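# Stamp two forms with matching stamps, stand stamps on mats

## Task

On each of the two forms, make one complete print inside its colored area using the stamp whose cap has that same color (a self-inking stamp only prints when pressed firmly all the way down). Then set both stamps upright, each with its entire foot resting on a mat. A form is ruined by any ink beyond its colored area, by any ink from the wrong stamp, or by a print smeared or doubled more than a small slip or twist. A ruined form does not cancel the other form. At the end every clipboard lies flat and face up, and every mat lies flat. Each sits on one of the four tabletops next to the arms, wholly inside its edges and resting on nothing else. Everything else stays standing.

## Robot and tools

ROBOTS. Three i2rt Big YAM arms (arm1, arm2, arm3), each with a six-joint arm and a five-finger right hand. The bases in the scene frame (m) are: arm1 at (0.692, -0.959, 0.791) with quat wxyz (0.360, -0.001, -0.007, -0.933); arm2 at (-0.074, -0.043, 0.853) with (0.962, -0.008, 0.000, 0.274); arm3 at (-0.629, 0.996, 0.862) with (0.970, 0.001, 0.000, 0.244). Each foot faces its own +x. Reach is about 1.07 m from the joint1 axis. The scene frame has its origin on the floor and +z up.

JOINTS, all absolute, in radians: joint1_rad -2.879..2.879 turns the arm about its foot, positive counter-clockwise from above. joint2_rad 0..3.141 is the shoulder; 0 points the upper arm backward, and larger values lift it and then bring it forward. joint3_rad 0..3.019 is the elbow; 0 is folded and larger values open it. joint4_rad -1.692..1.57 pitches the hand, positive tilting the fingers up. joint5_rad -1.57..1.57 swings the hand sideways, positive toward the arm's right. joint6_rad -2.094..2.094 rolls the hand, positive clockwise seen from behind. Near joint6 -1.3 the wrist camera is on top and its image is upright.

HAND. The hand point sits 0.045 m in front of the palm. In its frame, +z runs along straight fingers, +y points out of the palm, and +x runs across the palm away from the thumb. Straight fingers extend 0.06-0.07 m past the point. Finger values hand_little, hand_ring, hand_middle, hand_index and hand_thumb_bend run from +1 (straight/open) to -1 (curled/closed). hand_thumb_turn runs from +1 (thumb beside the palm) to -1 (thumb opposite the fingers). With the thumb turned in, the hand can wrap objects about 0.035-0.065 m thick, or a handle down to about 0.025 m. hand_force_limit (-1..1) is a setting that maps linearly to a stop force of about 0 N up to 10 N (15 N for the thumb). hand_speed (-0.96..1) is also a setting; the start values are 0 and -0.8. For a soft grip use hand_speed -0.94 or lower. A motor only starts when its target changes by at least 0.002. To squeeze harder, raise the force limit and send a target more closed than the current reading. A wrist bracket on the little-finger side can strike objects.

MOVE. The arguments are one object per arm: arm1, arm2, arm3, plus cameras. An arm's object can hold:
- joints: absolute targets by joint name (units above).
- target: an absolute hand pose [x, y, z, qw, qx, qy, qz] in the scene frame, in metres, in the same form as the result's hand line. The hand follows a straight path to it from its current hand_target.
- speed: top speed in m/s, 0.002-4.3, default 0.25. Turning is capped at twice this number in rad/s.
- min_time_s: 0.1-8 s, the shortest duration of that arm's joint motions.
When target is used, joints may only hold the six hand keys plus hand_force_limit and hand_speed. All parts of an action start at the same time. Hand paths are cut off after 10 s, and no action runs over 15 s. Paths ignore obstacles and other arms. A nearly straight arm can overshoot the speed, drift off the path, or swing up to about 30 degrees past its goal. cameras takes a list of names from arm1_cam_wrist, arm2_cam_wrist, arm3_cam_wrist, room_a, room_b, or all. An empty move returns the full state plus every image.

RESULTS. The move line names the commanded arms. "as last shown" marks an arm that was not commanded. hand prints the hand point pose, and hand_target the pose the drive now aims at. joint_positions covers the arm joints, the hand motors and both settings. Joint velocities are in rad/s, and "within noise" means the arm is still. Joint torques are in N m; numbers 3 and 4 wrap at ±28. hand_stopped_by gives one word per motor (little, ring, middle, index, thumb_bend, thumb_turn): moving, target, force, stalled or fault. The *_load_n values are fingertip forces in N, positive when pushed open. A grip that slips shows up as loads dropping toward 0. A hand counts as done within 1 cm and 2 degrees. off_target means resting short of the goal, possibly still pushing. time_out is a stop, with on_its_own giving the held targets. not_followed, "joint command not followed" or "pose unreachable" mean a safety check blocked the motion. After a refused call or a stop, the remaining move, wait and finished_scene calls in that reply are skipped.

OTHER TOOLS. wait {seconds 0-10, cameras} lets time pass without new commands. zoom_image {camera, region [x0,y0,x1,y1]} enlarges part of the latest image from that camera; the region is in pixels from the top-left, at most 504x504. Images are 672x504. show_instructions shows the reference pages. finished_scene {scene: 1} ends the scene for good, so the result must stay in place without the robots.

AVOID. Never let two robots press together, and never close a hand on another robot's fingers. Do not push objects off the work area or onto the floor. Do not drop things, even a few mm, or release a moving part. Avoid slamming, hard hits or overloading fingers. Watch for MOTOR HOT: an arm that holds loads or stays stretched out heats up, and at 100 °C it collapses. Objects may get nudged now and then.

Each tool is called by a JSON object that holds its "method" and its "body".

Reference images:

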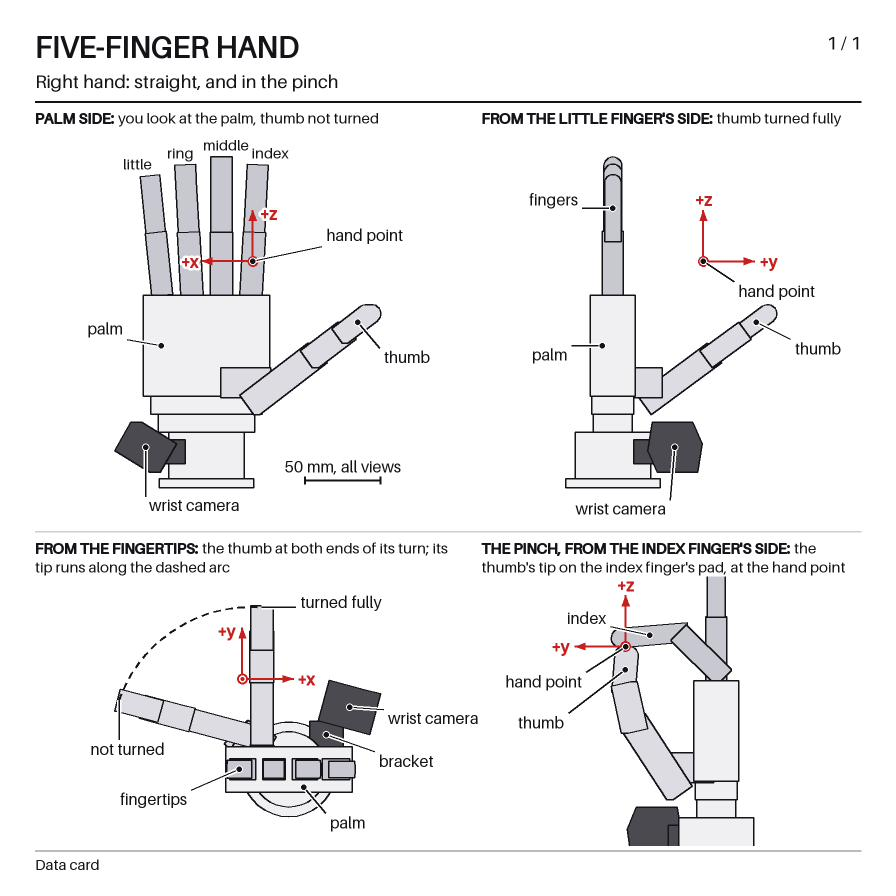

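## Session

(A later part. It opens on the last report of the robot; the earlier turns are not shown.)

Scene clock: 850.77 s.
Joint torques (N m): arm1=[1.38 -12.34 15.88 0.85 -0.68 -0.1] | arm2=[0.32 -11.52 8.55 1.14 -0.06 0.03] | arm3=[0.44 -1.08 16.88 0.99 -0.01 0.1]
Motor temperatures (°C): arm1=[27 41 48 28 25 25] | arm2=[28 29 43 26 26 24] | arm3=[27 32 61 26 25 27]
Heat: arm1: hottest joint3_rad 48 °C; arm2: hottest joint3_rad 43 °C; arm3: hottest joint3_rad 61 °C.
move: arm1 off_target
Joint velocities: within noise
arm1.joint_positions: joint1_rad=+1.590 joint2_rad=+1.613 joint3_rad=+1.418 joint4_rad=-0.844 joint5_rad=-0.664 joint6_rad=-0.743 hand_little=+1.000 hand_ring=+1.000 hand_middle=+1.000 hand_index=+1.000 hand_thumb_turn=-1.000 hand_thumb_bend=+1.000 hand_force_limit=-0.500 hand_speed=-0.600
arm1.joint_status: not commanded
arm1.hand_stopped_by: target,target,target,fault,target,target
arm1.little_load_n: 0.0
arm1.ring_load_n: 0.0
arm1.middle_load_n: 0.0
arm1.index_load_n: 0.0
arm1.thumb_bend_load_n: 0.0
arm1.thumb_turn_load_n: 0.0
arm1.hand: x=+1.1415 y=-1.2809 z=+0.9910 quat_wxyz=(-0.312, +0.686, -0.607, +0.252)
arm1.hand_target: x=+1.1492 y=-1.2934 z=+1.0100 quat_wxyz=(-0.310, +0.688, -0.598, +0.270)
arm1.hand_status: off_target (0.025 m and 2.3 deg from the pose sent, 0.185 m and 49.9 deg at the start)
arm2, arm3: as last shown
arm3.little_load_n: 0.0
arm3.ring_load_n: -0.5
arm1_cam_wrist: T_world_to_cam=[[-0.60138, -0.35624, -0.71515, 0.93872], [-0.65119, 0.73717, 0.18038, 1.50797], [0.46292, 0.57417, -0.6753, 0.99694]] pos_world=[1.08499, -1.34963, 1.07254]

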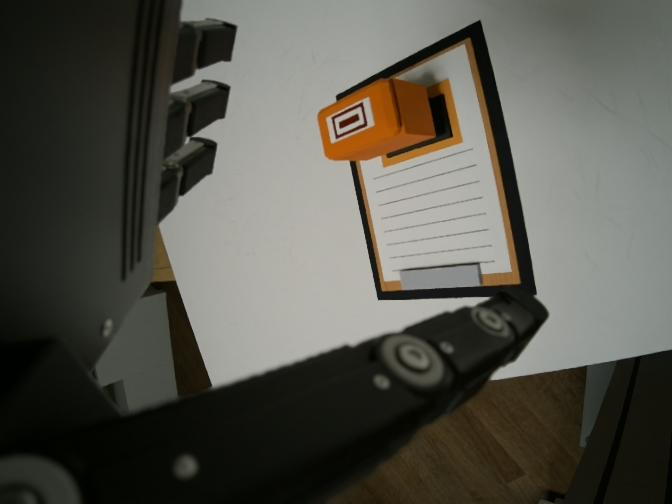

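{"method": "move", "body": {"cameras": ["arm1_cam_wrist","room_b","room_a"]}}

Scene clock: 858.77 s.
Joint torques (N m): arm1=[1.44 -12.34 15.92 0.79 -0.68 -0.13] | arm2=[0.38 -11.52 8.55 1.14 -0.06 0.04] | arm3=[0.44 -1.03 16.85 1.01 -0.01 0.11]
Motor temperatures (°C): arm1=[27 40 51 28 26 25] | arm2=[28 29 43 26 26 24] | arm3=[27 32 62 26 25 27]
Heat: arm1: hottest joint3_rad 51 °C; arm2: hottest joint3_rad 43 °C; arm3: hottest joint3_rad 62 °C.
Joint velocities: within noise
arm1.joint_positions: joint1_rad=+1.590 joint2_rad=+1.613 joint3_rad=+1.418 joint4_rad=-0.844 joint5_rad=-0.664 joint6_rad=-0.743 hand_little=+1.000 hand_ring=+1.000 hand_middle=+1.000 hand_index=+1.000 hand_thumb_turn=-1.000 hand_thumb_bend=+1.000 hand_force_limit=-0.500 hand_speed=-0.600
arm1.joint_status: not commanded
arm1.hand_stopped_by: target,target,target,fault,target,target
arm1.little_load_n: 0.0
arm1.ring_load_n: 0.0
arm1.middle_load_n: 0.0
arm1.index_load_n: 0.0
arm1.thumb_bend_load_n: 0.0
arm1.thumb_turn_load_n: 0.0
arm1.hand: x=+1.1415 y=-1.2810 z=+0.9910 quat_wxyz=(-0.312, +0.686, -0.607, +0.252) (m; scene frame)
arm1.hand_target: x=+1.1492 y=-1.2934 z=+1.0100 quat_wxyz=(-0.310, +0.688, -0.598, +0.270) (m; scene frame)
arm1.hand_status: off_target (0.025 m and 2.3 deg from the pose sent, 0.185 m and 49.9 deg at the start)
arm2.joint_positions: joint1_rad=-0.205 joint2_rad=+1.338 joint3_rad=+1.140 joint4_rad=-0.547 joint5_rad=-0.177 joint6_rad=-0.166 hand_little=+1.000 hand_ring=+1.000 hand_middle=+1.000 hand_index=+1.000 hand_thumb_turn=-1.000 hand_thumb_bend=+1.000 hand_force_limit=+0.100 hand_speed=-0.500
arm2.joint_status: not commanded
arm2.hand_stopped_by: target,target,target,target,target,target
arm2.little_load_n: 0.0
arm2.ring_load_n: 0.0
arm2.middle_load_n: 0.0
arm2.index_load_n: -0.5
arm2.thumb_bend_load_n: 0.0
arm2.thumb_turn_load_n: 0.0
arm2.hand: x=+0.3990 y=+0.1900 z=+1.0670 quat_wxyz=(-0.354, +0.808, -0.426, +0.198) (m; scene frame)
arm2.hand_target: x=+0.3930 y=+0.1909 z=+1.0612 quat_wxyz=(-0.349, +0.810, -0.430, +0.191) (m; scene frame)
arm2.hand_status: not commanded
arm3.joint_positions: joint1_rad=-0.085 joint2_rad=+0.663 joint3_rad=+0.707 joint4_rad=-0.823 joint5_rad=+0.001 joint6_rad=-0.013 hand_little=+1.000 hand_ring=+1.000 hand_middle=+1.000 hand_index=+1.000 hand_thumb_turn=-1.000 hand_thumb_bend=+1.000 hand_force_limit=+0.100 hand_speed=-0.500
arm3.joint_status: not commanded
arm3.hand_stopped_by: target,target,target,target,target,target
arm3.little_load_n: 0.0
arm3.ring_load_n: 0.0
arm3.middle_load_n: 0.0
arm3.index_load_n: 0.0
arm3.thumb_bend_load_n: 0.0
arm3.thumb_turn_load_n: 0.0
arm3.hand: x=-0.3698 y=+1.1403 z=+1.0649 quat_wxyz=(-0.322, +0.774, -0.502, +0.214) (m; scene frame)
arm3.hand_target: x=-0.3612 y=+1.1493 z=+1.0994 quat_wxyz=(-0.345, +0.765, -0.496, +0.223) (m; scene frame)
arm3.hand_status: not commanded
pictures: arm1_cam_wrist, room_a, room_b
camera_calibration:
arm1_cam_wrist: T_world_to_cam=[[-0.60112, -0.35701, -0.71498, 0.9373], [-0.65165, 0.73687, 0.17993, 1.50854], [0.46262, 0.57408, -0.67559, 0.99752]] pos_world=[1.08499, -1.34963, 1.07264]

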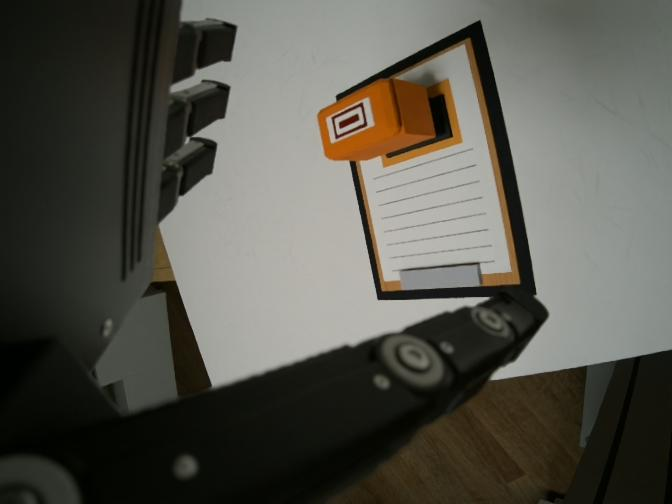

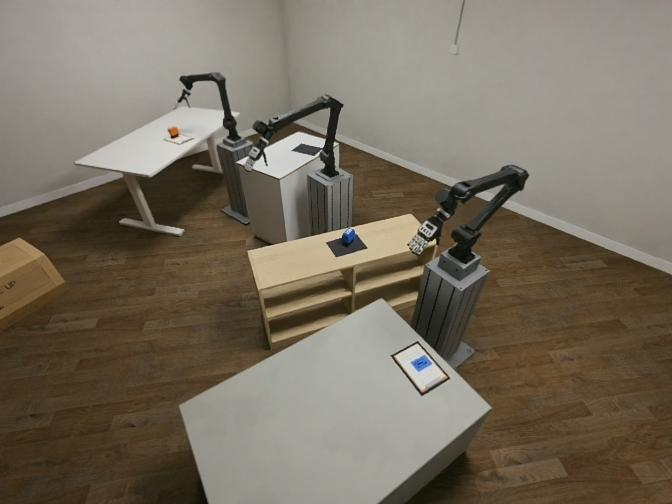

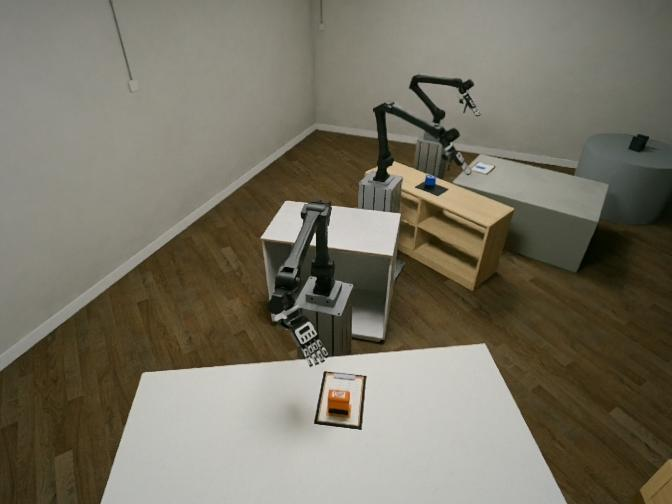

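{"method": "move", "body": {"arm1": {"target": [1.343, -1.262, 0.96, -0.27629, 0.27629, -0.6509, 0.6509], "speed": 0.15, "joints": {"hand_thumb_turn": 1.0}}, "cameras": ["arm1_cam_wrist", "room_b", "room_a"]}}

Scene clock: 870.57 s.
Joint torques (N m): arm1=[2.2 -13.04 12.26 2.95 0.14 0.03] | arm2=[0.32 -11.46 8.55 1.14 -0.06 0.04] | arm3=[0.32 -1.08 16.84 0.98 -0.02 0.1]
Motor temperatures (°C): arm1=[27 40 52 28 26 25] | arm2=[28 29 43 26 26 24] | arm3=[27 32 62 26 25 26]
Heat: arm1: hottest joint3_rad 52 °C; arm2: hottest joint3_rad 43 °C; arm3: hottest joint3_rad 62 °C.
move: arm1 off_target
Joint velocities: within noise
arm1.joint_positions: joint1_rad=+2.024 joint2_rad=+1.784 joint3_rad=+1.016 joint4_rad=+0.709 joint5_rad=+0.391 joint6_rad=+0.006 hand_little=+1.000 hand_ring=+1.000 hand_middle=+1.000 hand_index=+1.000 hand_thumb_turn=+1.000 hand_thumb_bend=+1.000 hand_force_limit=-0.500 hand_speed=-0.600
arm1.joint_status: all done
arm1.hand_stopped_by: target,target,target,fault,target,target
arm1.little_load_n: 0.0
arm1.ring_load_n: 0.0
arm1.middle_load_n: 0.0
arm1.index_load_n: 0.0
arm1.thumb_bend_load_n: 0.0
arm1.thumb_turn_load_n: 0.0
arm1.hand: x=+1.3285 y=-1.2617 z=+0.9426 quat_wxyz=(-0.261, +0.289, -0.662, +0.641)
arm1.hand_target: x=+1.3421 y=-1.2614 z=+0.9602 quat_wxyz=(-0.277, +0.276, -0.651, +0.651)
arm1.hand_status: off_target (0.023 m and 2.9 deg from the pose sent, 0.205 m and 66.8 deg at the start)
arm2, arm3: as last shown
arm2.little_load_n: -0.5
arm2.index_load_n: 0.0
pictures: arm1_cam_wrist, room_a, room_b
arm1_cam_wrist: T_world_to_cam=[[-0.24795, -0.20472, -0.94689, 0.96357], [0.20184, 0.94505, -0.25718, 1.16579], [0.94751, -0.25489, -0.19301, -1.27778]] pos_world=[1.21433, -1.23016, 0.9656]

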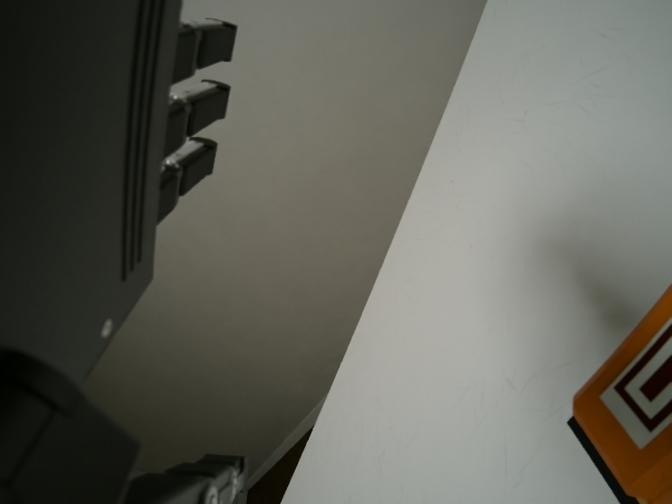

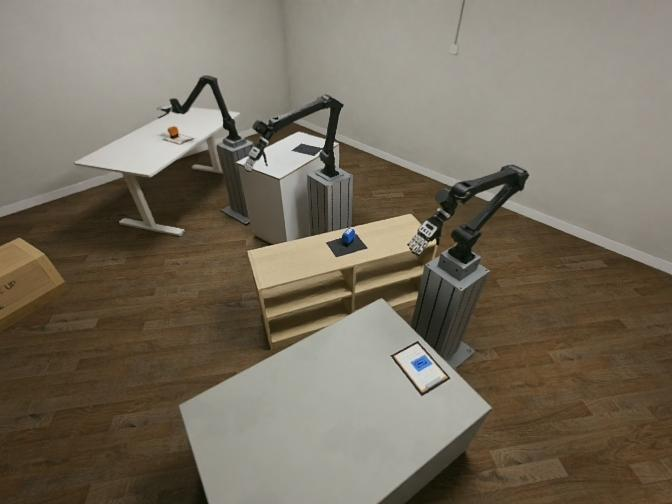

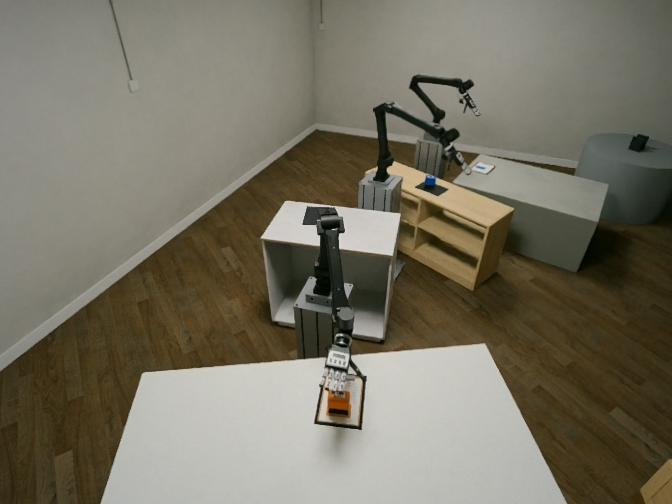

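{"method": "move", "body": {"arm1": {"target": [1.353, -1.262, 0.885, -0.28309, 0.26946, -0.65376, 0.64798], "speed": 0.1}, "cameras": ["arm1_cam_wrist", "room_b", "room_a"]}}

{"method": "zoom_image", "body": {"camera": "room_b", "region": [120, 80, 240, 170]}}

{"method": "zoom_image", "body": {"camera": "room_a", "region": [280, 330, 400, 440]}}

Scene clock: 875.40 s.
Joint torques (N m): arm1=[2.55 -14.21 10.51 2.99 0.13 0.04] | arm2=[0.26 -11.46 8.55 1.16 -0.06 0.04] | arm3=[0.38 -1.08 16.85 0.96 -0.01 0.11]
Motor temperatures (°C): arm1=[27 40 51 28 26 25] | arm2=[28 29 43 26 26 24] | arm3=[27 32 62 26 25 26]
Heat: arm1: hottest joint3_rad 51 °C; arm2: hottest joint3_rad 43 °C; arm3: hottest joint3_rad 62 °C.
move: arm1 off_target
Joint velocities: within noise
arm1.joint_positions: joint1_rad=+2.027 joint2_rad=+1.956 joint3_rad=+1.016 joint4_rad=+0.884 joint5_rad=+0.397 joint6_rad=+0.026 hand_little=+1.000 hand_ring=+1.000 hand_middle=+1.000 hand_index=+1.000 hand_thumb_turn=+1.000 hand_thumb_bend=+1.000 hand_force_limit=-0.500 hand_speed=-0.600
arm1.joint_status: not commanded
arm1.hand_stopped_by: target,target,target,fault,target,target
arm1.little_load_n: -0.5
arm1.ring_load_n: 0.0
arm1.middle_load_n: 0.0
arm1.index_load_n: 0.0
arm1.thumb_bend_load_n: 0.0
arm1.thumb_turn_load_n: 0.0
arm1.hand: x=+1.3387 y=-1.2643 z=+0.8705 quat_wxyz=(-0.267, +0.281, -0.664, +0.640)
arm1.hand_target: x=+1.3523 y=-1.2617 z=+0.8853 quat_wxyz=(-0.283, +0.270, -0.654, +0.648)
arm1.hand_status: off_target (0.020 m and 2.7 deg from the pose sent, 0.063 m and 3.6 deg at the start)
arm2, arm3: as last shown
arm2.little_load_n: 0.0
arm2.middle_load_n: -0.5
pictures: arm1_cam_wrist, room_a, room_b
arm1_cam_wrist: T_world_to_cam=[[-0.23263, -0.19152, -0.95352, 0.89927], [0.20963, 0.9475, -0.24146, 1.12658], [0.9497, -0.25606, -0.18027, -1.31746]] pos_world=[1.22423, -1.23255, 0.89199]

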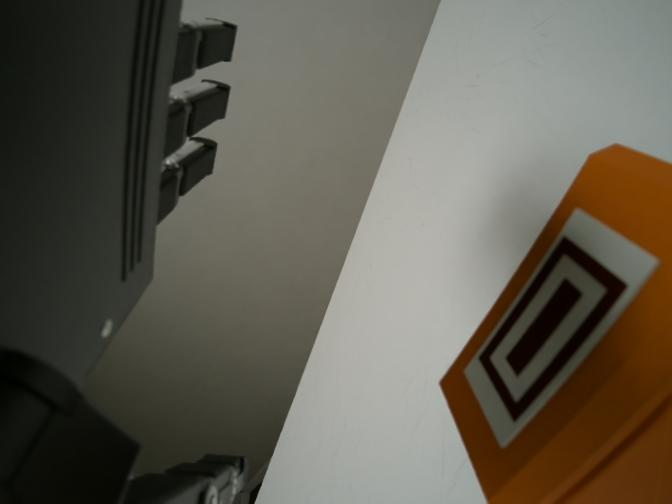

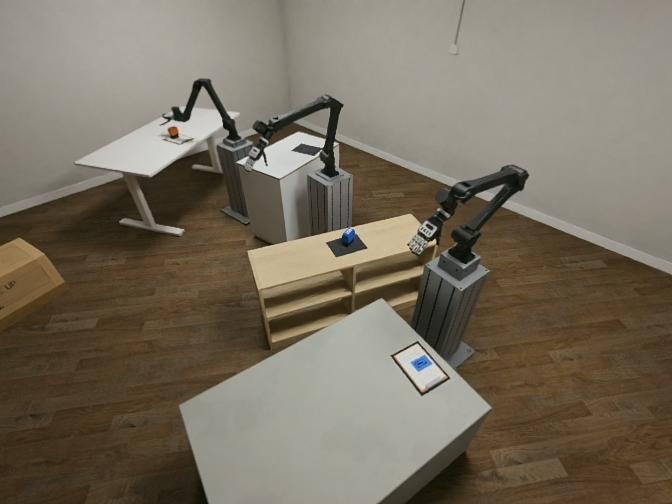

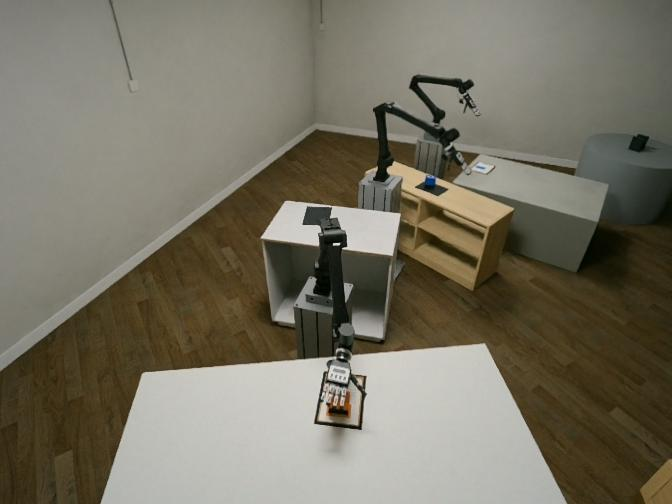

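Scaled by 4.200 from the camera's image (finer frame: 960x720).

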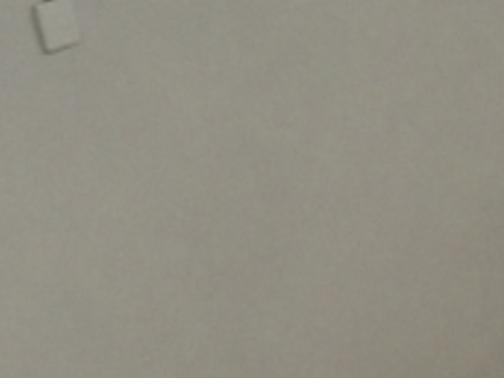

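Scaled by 4.200 from the camera's image (finer frame: 960x720).

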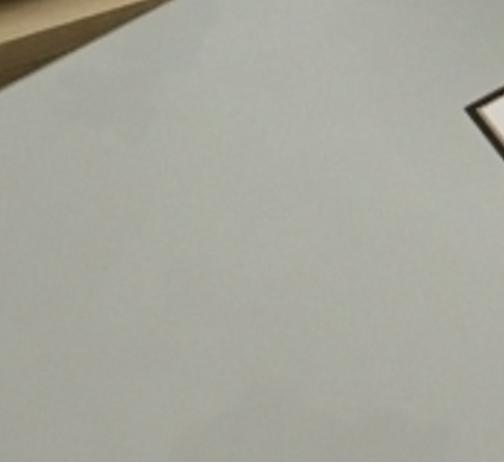

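{"method": "zoom_image", "body": {"camera": "room_b", "region": [290, 340, 390, 440]}}

{"method": "zoom_image", "body": {"camera": "room_a", "region": [140, 80, 240, 170]}}

Scaled by 5.040 from the camera's image (finer frame: 960x720).

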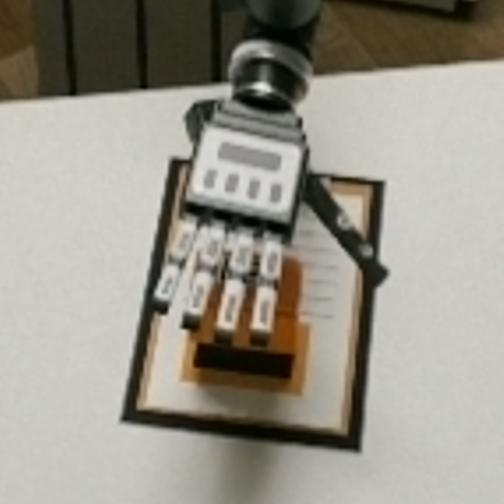

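Scaled by 5.040 from the camera's image (finer frame: 960x720).

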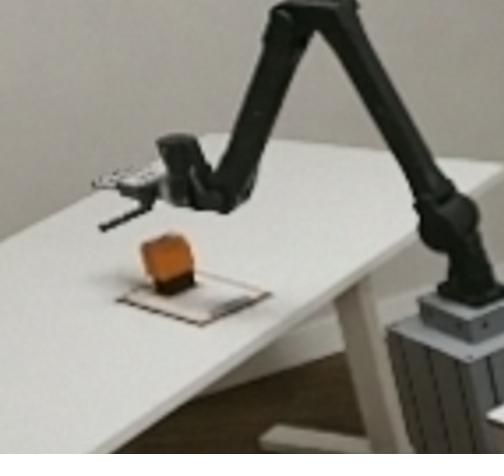

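{"method": "move", "body": {"arm1": {"target": [1.356, -1.26, 0.82, -0.28309, 0.26946, -0.65376, 0.64798], "speed": 0.08}, "cameras": ["arm1_cam_wrist", "room_b", "room_a"]}}

{"method": "zoom_image", "body": {"camera": "room_a", "region": [140, 80, 240, 170]}}

{"method": "zoom_image", "body": {"camera": "room_b", "region": [290, 340, 390, 440]}}

Scene clock: 880.07 s.
Joint torques (N m): arm1=[2.43 -14.8 9.91 2.99 0.14 0.03] | arm2=[0.32 -11.52 8.57 1.14 -0.06 0.03] | arm3=[0.38 -1.14 16.85 1.01 -0.01 0.11]
Motor temperatures (°C): arm1=[27 40 51 28 26 25] | arm2=[28 29 43 26 26 24] | arm3=[27 32 62 26 25 26]
Heat: arm1: hottest joint3_rad 51 °C; arm2: hottest joint3_rad 43 °C; arm3: hottest joint3_rad 62 °C.
move: arm1 off_target
Joint velocities: within noise
arm1.joint_positions: joint1_rad=+2.034 joint2_rad=+2.107 joint3_rad=+1.019 joint4_rad=+1.026 joint5_rad=+0.404 joint6_rad=+0.027 hand_little=+1.000 hand_ring=+1.000 hand_middle=+1.000 hand_index=+1.000 hand_thumb_turn=+1.000 hand_thumb_bend=+1.000 hand_force_limit=-0.500 hand_speed=-0.600
arm1.joint_status: not commanded
arm1.hand_stopped_by: target,target,target,fault,target,target
arm1.little_load_n: 0.0
arm1.ring_load_n: 0.0
arm1.middle_load_n: 0.0
arm1.index_load_n: 0.0
arm1.thumb_bend_load_n: 0.0
arm1.thumb_turn_load_n: 0.0
arm1.hand: x=+1.3386 y=-1.2613 z=+0.8045 quat_wxyz=(-0.265, +0.282, -0.666, +0.638)
arm1.hand_target: x=+1.3550 y=-1.2596 z=+0.8203 quat_wxyz=(-0.283, +0.269, -0.654, +0.648)
arm1.hand_status: off_target (0.023 m and 3.0 deg from the pose sent, 0.053 m and 2.7 deg at the start)
arm2, arm3: as last shown
arm2.middle_load_n: 0.0
arm2.index_load_n: -0.5
pictures: arm1_cam_wrist, room_a, room_b
arm1_cam_wrist: T_world_to_cam=[[-0.2376, -0.18882, -0.95283, 0.84633], [0.20895, 0.94803, -0.23997, 1.10821], [0.94862, -0.25611, -0.1858, -1.32266]] pos_world=[1.22423, -1.22955, 0.82661]

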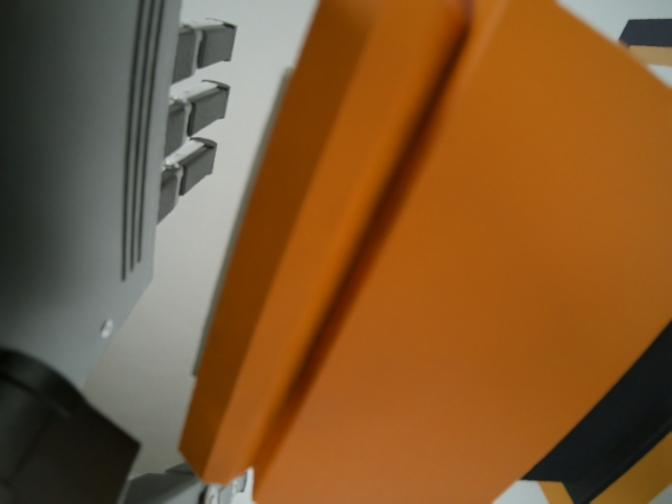

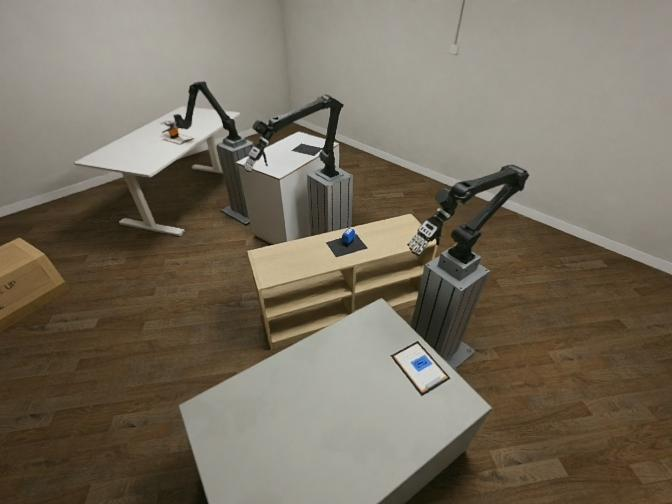

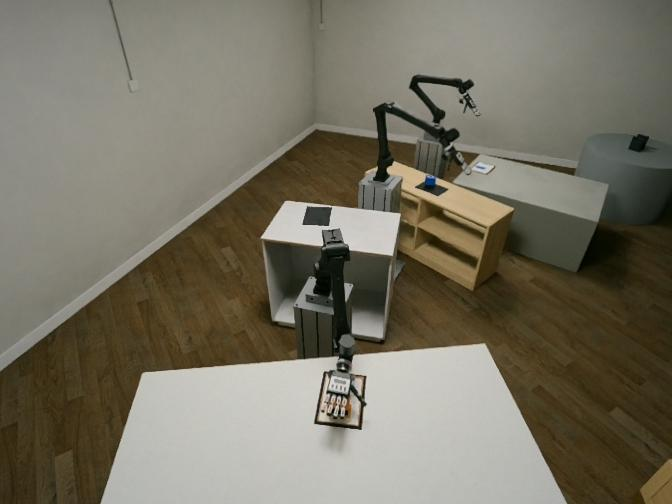

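Scaled by 5.040 from the camera's image (finer frame: 960x720).

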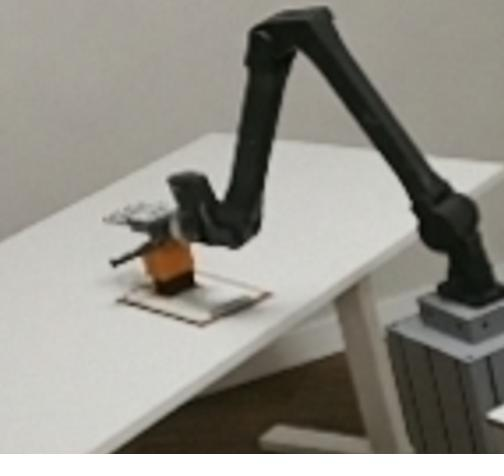

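Scaled by 5.040 from the camera's image (finer frame: 960x720).

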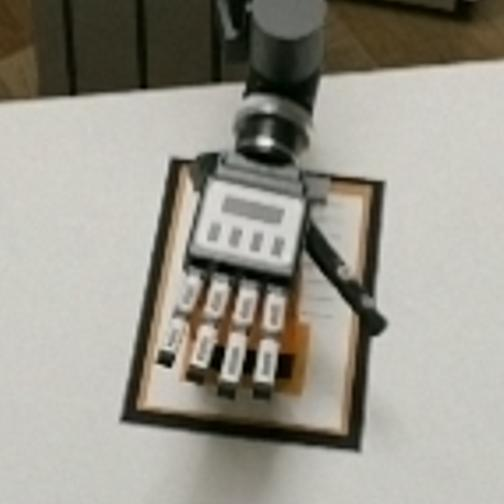

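{"method": "move", "body": {"arm1": {"target": [1.359, -1.264, 0.795, -0.28309, 0.26946, -0.65376, 0.64798], "speed": 0.05}, "cameras": ["arm1_cam_wrist"]}}

Scene clock: 884.63 s.
Joint torques (N m): arm1=[2.2 -13.1 9.09 2.44 -0.07 -0.01] | arm2=[0.26 -11.46 8.55 1.14 -0.06 0.03] | arm3=[0.5 -1.2 16.87 0.98 0 0.09]
Motor temperatures (°C): arm1=[27 40 50 28 26 25] | arm2=[28 29 43 26 26 24] | arm3=[27 32 62 26 25 26]
Heat: arm1: hottest joint3_rad 50 °C; arm2: hottest joint3_rad 43 °C; arm3: hottest joint3_rad 62 °C.
move: arm1 off_target
Joint velocities: within noise
arm1.joint_positions: joint1_rad=+2.034 joint2_rad=+2.153 joint3_rad=+1.052 joint4_rad=+1.080 joint5_rad=+0.404 joint6_rad=+0.031 hand_little=+1.000 hand_ring=+1.000 hand_middle=+1.000 hand_index=+1.000 hand_thumb_turn=+1.000 hand_thumb_bend=+1.000 hand_force_limit=-0.500 hand_speed=-0.600
arm1.joint_status: not commanded
arm1.hand_stopped_by: target,target,target,fault,target,target
arm1.little_load_n: 0.0
arm1.ring_load_n: 0.0
arm1.middle_load_n: 0.0
arm1.index_load_n: 0.0
arm1.thumb_bend_load_n: 0.0
arm1.thumb_turn_load_n: -0.5
arm1.hand: x=+1.3495 y=-1.2653 z=+0.8015 quat_wxyz=(-0.278, +0.270, -0.656, +0.648)
arm1.hand_target: x=+1.3585 y=-1.2639 z=+0.7951 quat_wxyz=(-0.283, +0.269, -0.654, +0.648)
arm1.hand_status: off_target (0.012 m and 0.7 deg from the pose sent, 0.023 m and 3.0 deg at the start)
arm2, arm3: as last shown
arm2.index_load_n: 0.0
arm3.thumb_bend_load_n: -0.5
arm1_cam_wrist: T_world_to_cam=[[-0.19765, -0.20048, -0.95955, 0.78209], [0.21864, 0.94519, -0.24251, 1.09436], [0.95558, -0.25773, -0.14298, -1.38042]] pos_world=[1.23441, -1.23335, 0.81848]

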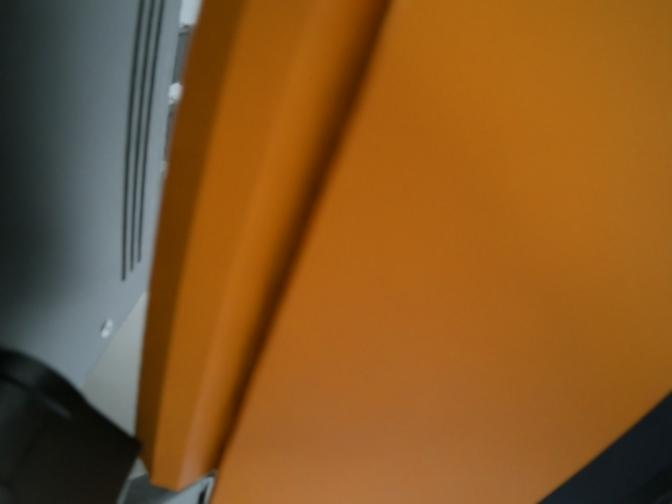

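{"method": "move", "body": {"arm1": {"target": [1.352, -1.26, 0.86, -0.28309, 0.26946, -0.65376, 0.64798], "speed": 0.08}, "cameras": ["arm1_cam_wrist"]}}

Scene clock: 891.37 s.
Joint torques (N m): arm1=[2.32 -16.62 7.6 1.58 -0.03 -0.02] | arm2=[0.32 -11.52 8.57 1.14 -0.06 0.04] | arm3=[0.5 -1.14 16.81 0.99 -0.01 0.11]
Motor temperatures (°C): arm1=[27 40 49 28 25 25] | arm2=[28 29 43 26 26 24] | arm3=[27 32 62 26 25 26]
Heat: arm1: hottest joint3_rad 49 °C; arm2: hottest joint3_rad 43 °C; arm3: hottest joint3_rad 62 °C.
move: arm1 off_target
Joint velocities: within noise
arm1.joint_positions: joint1_rad=+2.034 joint2_rad=+2.037 joint3_rad=+1.037 joint4_rad=+0.978 joint5_rad=+0.404 joint6_rad=+0.031 hand_little=+1.000 hand_ring=+1.000 hand_middle=+1.000 hand_index=+1.000 hand_thumb_turn=+1.000 hand_thumb_bend=+1.000 hand_force_limit=-0.500 hand_speed=-0.600
arm1.joint_status: not commanded
arm1.hand_stopped_by: target,target,target,fault,target,target
arm1.little_load_n: 0.0
arm1.ring_load_n: -0.5
arm1.middle_load_n: 0.0
arm1.index_load_n: 0.0
arm1.thumb_bend_load_n: 0.0
arm1.thumb_turn_load_n: 0.0
arm1.hand: x=+1.3489 y=-1.2645 z=+0.8495 quat_wxyz=(-0.277, +0.270, -0.656, +0.647)
arm1.hand_target: x=+1.3519 y=-1.2602 z=+0.8599 quat_wxyz=(-0.283, +0.269, -0.654, +0.648)
arm1.hand_status: off_target (0.012 m and 0.7 deg from the pose sent, 0.059 m and 0.7 deg at the start)
arm2, arm3: as last shown
arm3.little_load_n: -0.5
arm3.index_load_n: -0.5
arm3.thumb_bend_load_n: 0.0
arm1_cam_wrist: T_world_to_cam=[[-0.19827, -0.20024, -0.95947, 0.8292], [0.21842, 0.94527, -0.24241, 1.10564], [0.9555, -0.25763, -0.14368, -1.37195]] pos_world=[1.23381, -1.23255, 0.86648]

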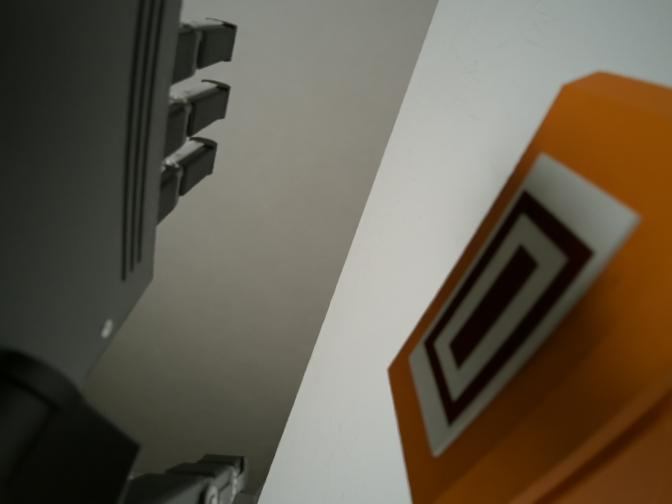

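{"method": "move", "body": {"arm1": {"target": [1.335, -1.262, 0.96, -0.27629, 0.27629, -0.6509, 0.6509], "speed": 0.15}}}

{"method": "move", "body": {"arm1": {"target": [1.150, -1.294, 1.01, -0.3100, 0.6881, -0.5981, 0.2694], "speed": 0.2, "joints": {"hand_thumb_turn": -1.0}}, "cameras": ["arm1_cam_wrist"]}}

{"method": "zoom_image", "body": {"camera": "arm1_cam_wrist", "region": [370, 70, 480, 180]}}

Scene clock: 897.57 s.
Joint torques (N m): arm1=[1.14 -14.74 9.83 1.63 -0.12 -0.11] | arm2=[0.32 -11.46 8.55 1.14 -0.05 0.03] | arm3=[0.32 -1.2 16.81 0.99 -0.01 0.1]
Motor temperatures (°C): arm1=[27 41 48 28 25 25] | arm2=[28 29 43 26 26 24] | arm3=[27 32 62 26 25 26]
Heat: arm1: hottest joint3_rad 48 °C; arm2: hottest joint3_rad 43 °C; arm3: hottest joint3_rad 62 °C.
move: arm1 off_target
Joint velocities: within noise
arm1.joint_positions: joint1_rad=+2.034 joint2_rad=+1.794 joint3_rad=+1.021 joint4_rad=+0.750 joint5_rad=+0.391 joint6_rad=+0.022 hand_little=+1.000 hand_ring=+1.000 hand_middle=+1.000 hand_index=+1.000 hand_thumb_turn=+1.000 hand_thumb_bend=+1.000 hand_force_limit=-0.500 hand_speed=-0.600
arm1.joint_status: not commanded
arm1.hand_stopped_by: target,target,target,fault,target,target
arm1.little_load_n: 0.0
arm1.ring_load_n: 0.0
arm1.middle_load_n: 0.0
arm1.index_load_n: 0.0
arm1.thumb_bend_load_n: 0.0
arm1.thumb_turn_load_n: -0.5
arm1.hand: x=+1.3368 y=-1.2562 z=+0.9500 quat_wxyz=(-0.279, +0.278, -0.654, +0.646)
arm1.hand_target: x=+1.3349 y=-1.2621 z=+0.9599 quat_wxyz=(-0.276, +0.276, -0.651, +0.651)
arm1.hand_status: off_target (0.012 m and 0.7 deg from the pose sent, 0.111 m and 1.0 deg at the start)
arm2, arm3: as last shown
arm3.little_load_n: 0.0
arm3.ring_load_n: -0.5
arm3.index_load_n: 0.0
pictures: none

Scene clock: 901.47 s.
Joint torques (N m): arm1=[1.38 -11.52 15.9 0.79 -0.68 -0.06] | arm2=[0.38 -11.46 8.57 1.14 -0.06 0.04] | arm3=[0.38 -1.03 16.84 0.99 -0.01 0.1]
Motor temperatures (°C): arm1=[27 40 48 28 25 25] | arm2=[28 29 43 26 26 24] | arm3=[27 32 62 26 25 26]
Heat: arm1: hottest joint3_rad 48 °C; arm2: hottest joint3_rad 43 °C; arm3: hottest joint3_rad 62 °C.
move: arm1 off_target
Joint velocities: within noise
arm1.joint_positions: joint1_rad=+1.592 joint2_rad=+1.608 joint3_rad=+1.418 joint4_rad=-0.844 joint5_rad=-0.665 joint6_rad=-0.743 hand_little=+1.000 hand_ring=+1.000 hand_middle=+1.000 hand_index=+1.000 hand_thumb_turn=-1.000 hand_thumb_bend=+1.000 hand_force_limit=-0.500 hand_speed=-0.600
arm1.joint_status: all done
arm1.hand_stopped_by: target,target,target,fault,target,target
arm1.little_load_n: 0.0
arm1.ring_load_n: 0.0
arm1.middle_load_n: -0.5
arm1.index_load_n: 0.0
arm1.thumb_bend_load_n: 0.5
arm1.thumb_turn_load_n: 0.0
arm1.hand: x=+1.1421 y=-1.2797 z=+0.9936 quat_wxyz=(-0.312, +0.687, -0.605, +0.254)
arm1.hand_target: x=+1.1493 y=-1.2934 z=+1.0100 quat_wxyz=(-0.310, +0.688, -0.598, +0.270)
arm1.hand_status: off_target (0.023 m and 2.0 deg from the pose sent, 0.200 m and 65.2 deg at the start)
arm2, arm3: as last shown
arm3.ring_load_n: 0.0
arm3.thumb_bend_load_n: -0.5
arm1_cam_wrist: T_world_to_cam=[[-0.5977, -0.3604, -0.71614, 0.93295], [-0.65376, 0.73614, 0.17517, 1.51371], [0.46405, 0.57289, -0.67561, 0.99505]] pos_world=[1.08548, -1.34813, 1.07523]

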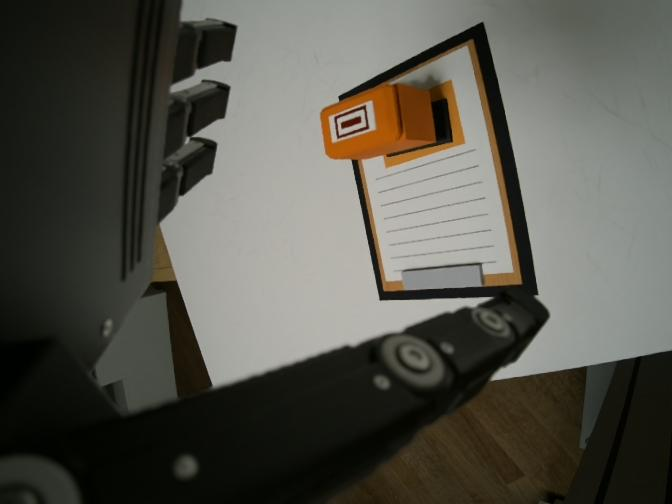

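Scaled by 4.582 from the camera's image (finer frame: 960x720).

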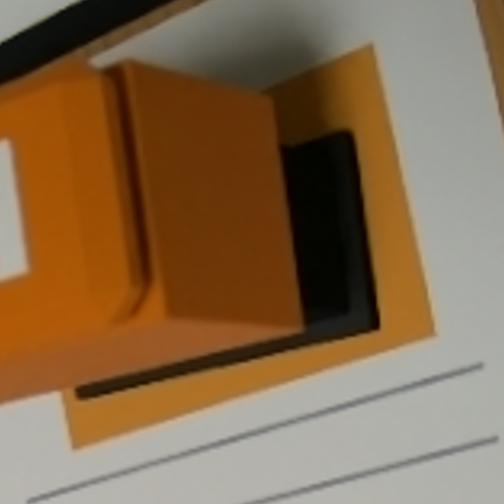

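{"method": "move", "body": {"arm1": {"target": [1.3148, -1.2525, 0.93, -0.1703, 0.3693, -0.8296, 0.3824], "speed": 0.2}, "cameras": ["arm1_cam_wrist"]}}

Scene clock: 919.33 s.
Joint torques (N m): arm1=[2.26 -14.1 15.6 1.99 0.28 0.02] | arm2=[0.26 -11.46 8.55 1.14 -0.06 0.04] | arm3=[0.32 -1.14 16.83 0.99 -0.01 0.1]
Motor temperatures (°C): arm1=[27 40 53 27 26 25] | arm2=[28 29 43 26 26 24] | arm3=[27 32 63 26 25 26]
Heat: arm1: hottest joint3_rad 53 °C; arm2: hottest joint3_rad 43 °C; arm3: hottest joint3_rad 63 °C.
move: arm1 off_target
Joint velocities: within noise
arm1.joint_positions: joint1_rad=+1.957 joint2_rad=+1.761 joint3_rad=+1.366 joint4_rad=-0.394 joint5_rad=+0.209 joint6_rad=+0.192 hand_little=+1.000 hand_ring=+1.000 hand_middle=+1.000 hand_index=+1.000 hand_thumb_turn=-1.000 hand_thumb_bend=+1.000 hand_force_limit=-0.500 hand_speed=-0.600
arm1.joint_status: not commanded
arm1.hand_stopped_by: target,target,target,fault,target,target
arm1.little_load_n: 0.0
arm1.ring_load_n: 0.0
arm1.middle_load_n: 0.0
arm1.index_load_n: 0.0
arm1.thumb_bend_load_n: 0.0
arm1.thumb_turn_load_n: 0.0
arm1.hand: x=+1.2929 y=-1.2469 z=+0.9092 quat_wxyz=(-0.154, +0.377, -0.837, +0.366)
arm1.hand_target: x=+1.3134 y=-1.2517 z=+0.9306 quat_wxyz=(-0.171, +0.369, -0.830, +0.382)
arm1.hand_status: off_target (0.031 m and 2.9 deg from the pose sent, 0.186 m and 50.0 deg at the start)
arm2.joint_positions: joint1_rad=-0.205 joint2_rad=+1.338 joint3_rad=+1.140 joint4_rad=-0.547 joint5_rad=-0.177 joint6_rad=-0.166 hand_little=+1.000 hand_ring=+1.000 hand_middle=+1.000 hand_index=+1.000 hand_thumb_turn=-1.000 hand_thumb_bend=+1.000 hand_force_limit=+0.100 hand_speed=-0.500
arm2.joint_status: not commanded
arm2.hand_stopped_by: target,target,target,target,target,target
arm2.little_load_n: 0.0
arm2.ring_load_n: 0.0
arm2.middle_load_n: 0.0
arm2.index_load_n: 0.0
arm2.thumb_bend_load_n: 0.0
arm2.thumb_turn_load_n: 0.0
arm2.hand: x=+0.3990 y=+0.1900 z=+1.0670 quat_wxyz=(-0.354, +0.808, -0.426, +0.198)
arm2.hand_target: x=+0.3930 y=+0.1909 z=+1.0612 quat_wxyz=(-0.349, +0.810, -0.430, +0.191)
arm2.hand_status: not commanded
arm3.joint_positions: joint1_rad=-0.085 joint2_rad=+0.663 joint3_rad=+0.707 joint4_rad=-0.823 joint5_rad=+0.001 joint6_rad=-0.013 hand_little=+1.000 hand_ring=+1.000 hand_middle=+1.000 hand_index=+1.000 hand_thumb_turn=-1.000 hand_thumb_bend=+1.000 hand_force_limit=+0.100 hand_speed=-0.500
arm3.joint_status: not commanded
arm3.hand_stopped_by: target,target,target,target,target,target
arm3.little_load_n: 0.0
arm3.ring_load_n: 0.0
arm3.middle_load_n: 0.0
arm3.index_load_n: 0.0
arm3.thumb_bend_load_n: 0.0
arm3.thumb_turn_load_n: 0.0
arm3.hand: x=-0.3698 y=+1.1403 z=+1.0649 quat_wxyz=(-0.322, +0.774, -0.502, +0.214)
arm3.hand_target: x=-0.3612 y=+1.1493 z=+1.0994 quat_wxyz=(-0.345, +0.765, -0.496, +0.223)
arm3.hand_status: not commanded
arm1_cam_wrist: T_world_to_cam=[[-0.68982, 0.20464, -0.69446, 1.77828], [0.14736, 0.97883, 0.14207, 0.89983], [0.70882, -0.00433, -0.70537, -0.15984]] pos_world=[1.2074, -1.24538, 0.99435]

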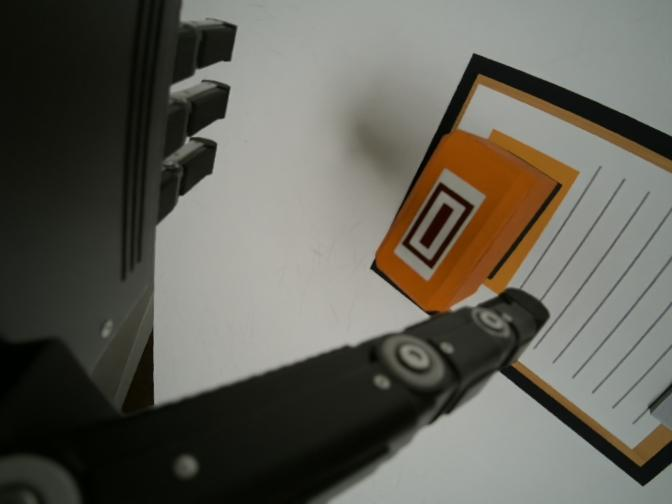

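{"method": "move", "body": {"arm1": {"joints": {"joint2_rad": 1.74, "joint3_rad": 1.38, "joint4_rad": -0.40}, "min_time_s": 1}}}

{"method": "wait", "body": {"seconds": 1}}

{"method": "move", "body": {"arm1": {"joints": {"joint2_rad": 1.745, "joint3_rad": 1.375, "joint4_rad": -0.42}, "min_time_s": 1}}}

{"method": "wait", "body": {"seconds": 1}}

Scene clock: 921.97 s.
Joint torques (N m): arm1=[2.14 -16.44 12.16 1.33 0.28 0.02] | arm2=[0.32 -11.52 8.57 1.16 -0.06 0.03] | arm3=[0.38 -1.08 16.84 0.99 -0.02 0.11]
Motor temperatures (°C): arm1=[27 40 53 27 26 25] | arm2=[28 29 43 26 26 24] | arm3=[27 32 63 26 25 26]
Heat: arm1: hottest joint3_rad 53 °C; arm2: hottest joint3_rad 43 °C; arm3: hottest joint3_rad 63 °C.
move: arm1 done
Joint velocities: within noise
arm1.joint_positions: joint1_rad=+1.957 joint2_rad=+1.761 joint3_rad=+1.366 joint4_rad=-0.394 joint5_rad=+0.209 joint6_rad=+0.192 hand_little=+1.000 hand_ring=+1.000 hand_middle=+1.000 hand_index=+1.000 hand_thumb_turn=-1.000 hand_thumb_bend=+1.000 hand_force_limit=-0.500 hand_speed=-0.600
arm1.joint_status: all done
arm1.hand_stopped_by: target,target,target,fault,target,target
arm1.little_load_n: 0.0
arm1.ring_load_n: 0.0
arm1.middle_load_n: 0.0
arm1.index_load_n: -0.5
arm1.thumb_bend_load_n: 0.0
arm1.thumb_turn_load_n: 0.0
arm1.hand: x=+1.2929 y=-1.2468 z=+0.9092 quat_wxyz=(-0.154, +0.377, -0.837, +0.366)
arm1.hand_target: x=+1.2984 y=-1.2446 z=+0.9288 quat_wxyz=(-0.164, +0.372, -0.833, +0.375)
arm1.hand_status: not commanded
arm2, arm3: as last shown
arm2.middle_load_n: -0.5
pictures: none

Scene clock: 922.97 s.
Joint torques (N m): arm1=[2.2 -16.38 12.16 1.36 0.27 0.03] | arm2=[0.26 -11.46 8.57 1.14 -0.06 0.04] | arm3=[0.32 -1.2 16.87 1.01 -0.01 0.1]
Motor temperatures (°C): arm1=[27 40 52 27 26 25] | arm2=[28 29 43 26 26 24] | arm3=[27 32 63 26 25 26]
Heat: arm1: hottest joint3_rad 52 °C; arm2: hottest joint3_rad 43 °C; arm3: hottest joint3_rad 63 °C.
Joint velocities: within noise
arm1.joint_positions: joint1_rad=+1.957 joint2_rad=+1.761 joint3_rad=+1.366 joint4_rad=-0.394 joint5_rad=+0.209 joint6_rad=+0.192 hand_little=+1.000 hand_ring=+1.000 hand_middle=+1.000 hand_index=+1.000 hand_thumb_turn=-1.000 hand_thumb_bend=+1.000 hand_force_limit=-0.500 hand_speed=-0.600
arm1.joint_status: all done
arm1.hand_stopped_by: target,target,target,fault,target,target
arm1.little_load_n: 0.0
arm1.ring_load_n: 0.0
arm1.middle_load_n: 0.0
arm1.index_load_n: 0.0
arm1.thumb_bend_load_n: 0.0
arm1.thumb_turn_load_n: 0.0
arm1.hand: x=+1.2929 y=-1.2468 z=+0.9092 quat_wxyz=(-0.154, +0.377, -0.837, +0.366)
arm1.hand_target: x=+1.2984 y=-1.2446 z=+0.9288 quat_wxyz=(-0.164, +0.372, -0.833, +0.375)
arm1.hand_status: not commanded
arm2.joint_positions: joint1_rad=-0.205 joint2_rad=+1.338 joint3_rad=+1.140 joint4_rad=-0.547 joint5_rad=-0.177 joint6_rad=-0.166 hand_little=+1.000 hand_ring=+1.000 hand_middle=+1.000 hand_index=+1.000 hand_thumb_turn=-1.000 hand_thumb_bend=+1.000 hand_force_limit=+0.100 hand_speed=-0.500
arm2.joint_status: not commanded
arm2.hand_stopped_by: target,target,target,target,target,target
arm2.little_load_n: 0.0
arm2.ring_load_n: 0.0
arm2.middle_load_n: 0.0
arm2.index_load_n: 0.0
arm2.thumb_bend_load_n: 0.0
arm2.thumb_turn_load_n: 0.0
arm2.hand: x=+0.3990 y=+0.1900 z=+1.0670 quat_wxyz=(-0.354, +0.808, -0.426, +0.198)
arm2.hand_target: x=+0.3930 y=+0.1909 z=+1.0612 quat_wxyz=(-0.349, +0.810, -0.430, +0.191)
arm2.hand_status: not commanded
arm3.joint_positions: joint1_rad=-0.085 joint2_rad=+0.663 joint3_rad=+0.707 joint4_rad=-0.823 joint5_rad=+0.001 joint6_rad=-0.013 hand_little=+1.000 hand_ring=+1.000 hand_middle=+1.000 hand_index=+1.000 hand_thumb_turn=-1.000 hand_thumb_bend=+1.000 hand_force_limit=+0.100 hand_speed=-0.500
arm3.joint_status: not commanded
arm3.hand_stopped_by: target,target,target,target,target,target
arm3.little_load_n: 0.0
arm3.ring_load_n: 0.0
arm3.middle_load_n: -0.5
arm3.index_load_n: 0.0
arm3.thumb_bend_load_n: 0.0
arm3.thumb_turn_load_n: 0.0
arm3.hand: x=-0.3698 y=+1.1403 z=+1.0649 quat_wxyz=(-0.322, +0.774, -0.502, +0.214)
arm3.hand_target: x=-0.3612 y=+1.1493 z=+1.0994 quat_wxyz=(-0.345, +0.765, -0.496, +0.223)
arm3.hand_status: not commanded
wait: 1.00 s; at rest by 0.27 s
pictures: none

Scene clock: 924.27 s.
Joint torques (N m): arm1=[2.26 -15.97 11.66 1.14 0.27 0.03] | arm2=[0.32 -11.46 8.55 1.16 -0.06 0.04] | arm3=[0.32 -1.08 16.85 1.01 -0.01 0.1]
Motor temperatures (°C): arm1=[27 40 52 27 26 25] | arm2=[28 29 43 26 26 24] | arm3=[27 32 63 26 25 26]
Heat: arm1: hottest joint3_rad 52 °C; arm2: hottest joint3_rad 43 °C; arm3: hottest joint3_rad 63 °C.
move: arm1 done
Joint velocities: within noise
arm1.joint_positions: joint1_rad=+1.957 joint2_rad=+1.761 joint3_rad=+1.366 joint4_rad=-0.410 joint5_rad=+0.209 joint6_rad=+0.192 hand_little=+1.000 hand_ring=+1.000 hand_middle=+1.000 hand_index=+1.000 hand_thumb_turn=-1.000 hand_thumb_bend=+1.000 hand_force_limit=-0.500 hand_speed=-0.600
arm1.joint_status: all done
arm1.hand_stopped_by: target,target,target,fault,target,target
arm1.little_load_n: 0.0
arm1.ring_load_n: 0.0
arm1.middle_load_n: 0.0
arm1.index_load_n: 0.0
arm1.thumb_bend_load_n: 0.0
arm1.thumb_turn_load_n: 0.0
arm1.hand: x=+1.2897 y=-1.2453 z=+0.9068 quat_wxyz=(-0.149, +0.379, -0.839, +0.360)
arm1.hand_target: x=+1.2927 y=-1.2420 z=+0.9198 quat_wxyz=(-0.155, +0.376, -0.838, +0.365)
arm1.hand_status: not commanded
arm2, arm3: as last shown
arm2.middle_load_n: -0.5
arm3.middle_load_n: 0.0
pictures: none

Scene clock: 925.27 s.
Joint torques (N m): arm1=[2.26 -16.09 11.67 1.17 0.27 0.03] | arm2=[0.32 -11.4 8.55 1.16 -0.06 0.03] | arm3=[0.44 -1.08 16.83 1.01 0 0.1]
Motor temperatures (°C): arm1=[27 40 52 27 26 25] | arm2=[28 29 43 26 26 24] | arm3=[27 32 63 26 25 26]
Heat: arm1: hottest joint3_rad 52 °C; arm2: hottest joint3_rad 43 °C; arm3: hottest joint3_rad 63 °C.
Joint velocities: within noise
arm1.joint_positions: joint1_rad=+1.957 joint2_rad=+1.761 joint3_rad=+1.366 joint4_rad=-0.410 joint5_rad=+0.209 joint6_rad=+0.192 hand_little=+1.000 hand_ring=+1.000 hand_middle=+1.000 hand_index=+1.000 hand_thumb_turn=-1.000 hand_thumb_bend=+1.000 hand_force_limit=-0.500 hand_speed=-0.600
arm1.joint_status: all done
arm1.hand_stopped_by: target,target,target,fault,target,target
arm1.little_load_n: 0.0
arm1.ring_load_n: 0.0
arm1.middle_load_n: 0.0
arm1.index_load_n: 0.0
arm1.thumb_bend_load_n: 0.0
arm1.thumb_turn_load_n: 0.0
arm1.hand: x=+1.2897 y=-1.2453 z=+0.9068 quat_wxyz=(-0.149, +0.379, -0.839, +0.360)
arm1.hand_target: x=+1.2927 y=-1.2420 z=+0.9198 quat_wxyz=(-0.155, +0.376, -0.838, +0.365)
arm1.hand_status: not commanded
arm2.joint_positions: joint1_rad=-0.205 joint2_rad=+1.338 joint3_rad=+1.140 joint4_rad=-0.547 joint5_rad=-0.177 joint6_rad=-0.166 hand_little=+1.000 hand_ring=+1.000 hand_middle=+1.000 hand_index=+1.000 hand_thumb_turn=-1.000 hand_thumb_bend=+1.000 hand_force_limit=+0.100 hand_speed=-0.500
arm2.joint_status: not commanded
arm2.hand_stopped_by: target,target,target,target,target,target
arm2.little_load_n: 0.0
arm2.ring_load_n: -0.5
arm2.middle_load_n: 0.0
arm2.index_load_n: 0.0
arm2.thumb_bend_load_n: 0.0
arm2.thumb_turn_load_n: 0.0
arm2.hand: x=+0.3990 y=+0.1900 z=+1.0670 quat_wxyz=(-0.354, +0.808, -0.426, +0.198)
arm2.hand_target: x=+0.3930 y=+0.1909 z=+1.0612 quat_wxyz=(-0.349, +0.810, -0.430, +0.191)
arm2.hand_status: not commanded
arm3.joint_positions: joint1_rad=-0.085 joint2_rad=+0.663 joint3_rad=+0.707 joint4_rad=-0.823 joint5_rad=+0.001 joint6_rad=-0.013 hand_little=+1.000 hand_ring=+1.000 hand_middle=+1.000 hand_index=+1.000 hand_thumb_turn=-1.000 hand_thumb_bend=+1.000 hand_force_limit=+0.100 hand_speed=-0.500
arm3.joint_status: not commanded
arm3.hand_stopped_by: target,target,target,target,target,target
arm3.little_load_n: 0.0
arm3.ring_load_n: 0.0
arm3.middle_load_n: 0.0
arm3.index_load_n: 0.0
arm3.thumb_bend_load_n: 0.0
arm3.thumb_turn_load_n: 0.0
arm3.hand: x=-0.3698 y=+1.1403 z=+1.0649 quat_wxyz=(-0.322, +0.774, -0.502, +0.214)
arm3.hand_target: x=-0.3612 y=+1.1493 z=+1.0994 quat_wxyz=(-0.345, +0.765, -0.496, +0.223)
arm3.hand_status: not commanded
wait: 1.00 s; at rest by 0.27 s
pictures: none


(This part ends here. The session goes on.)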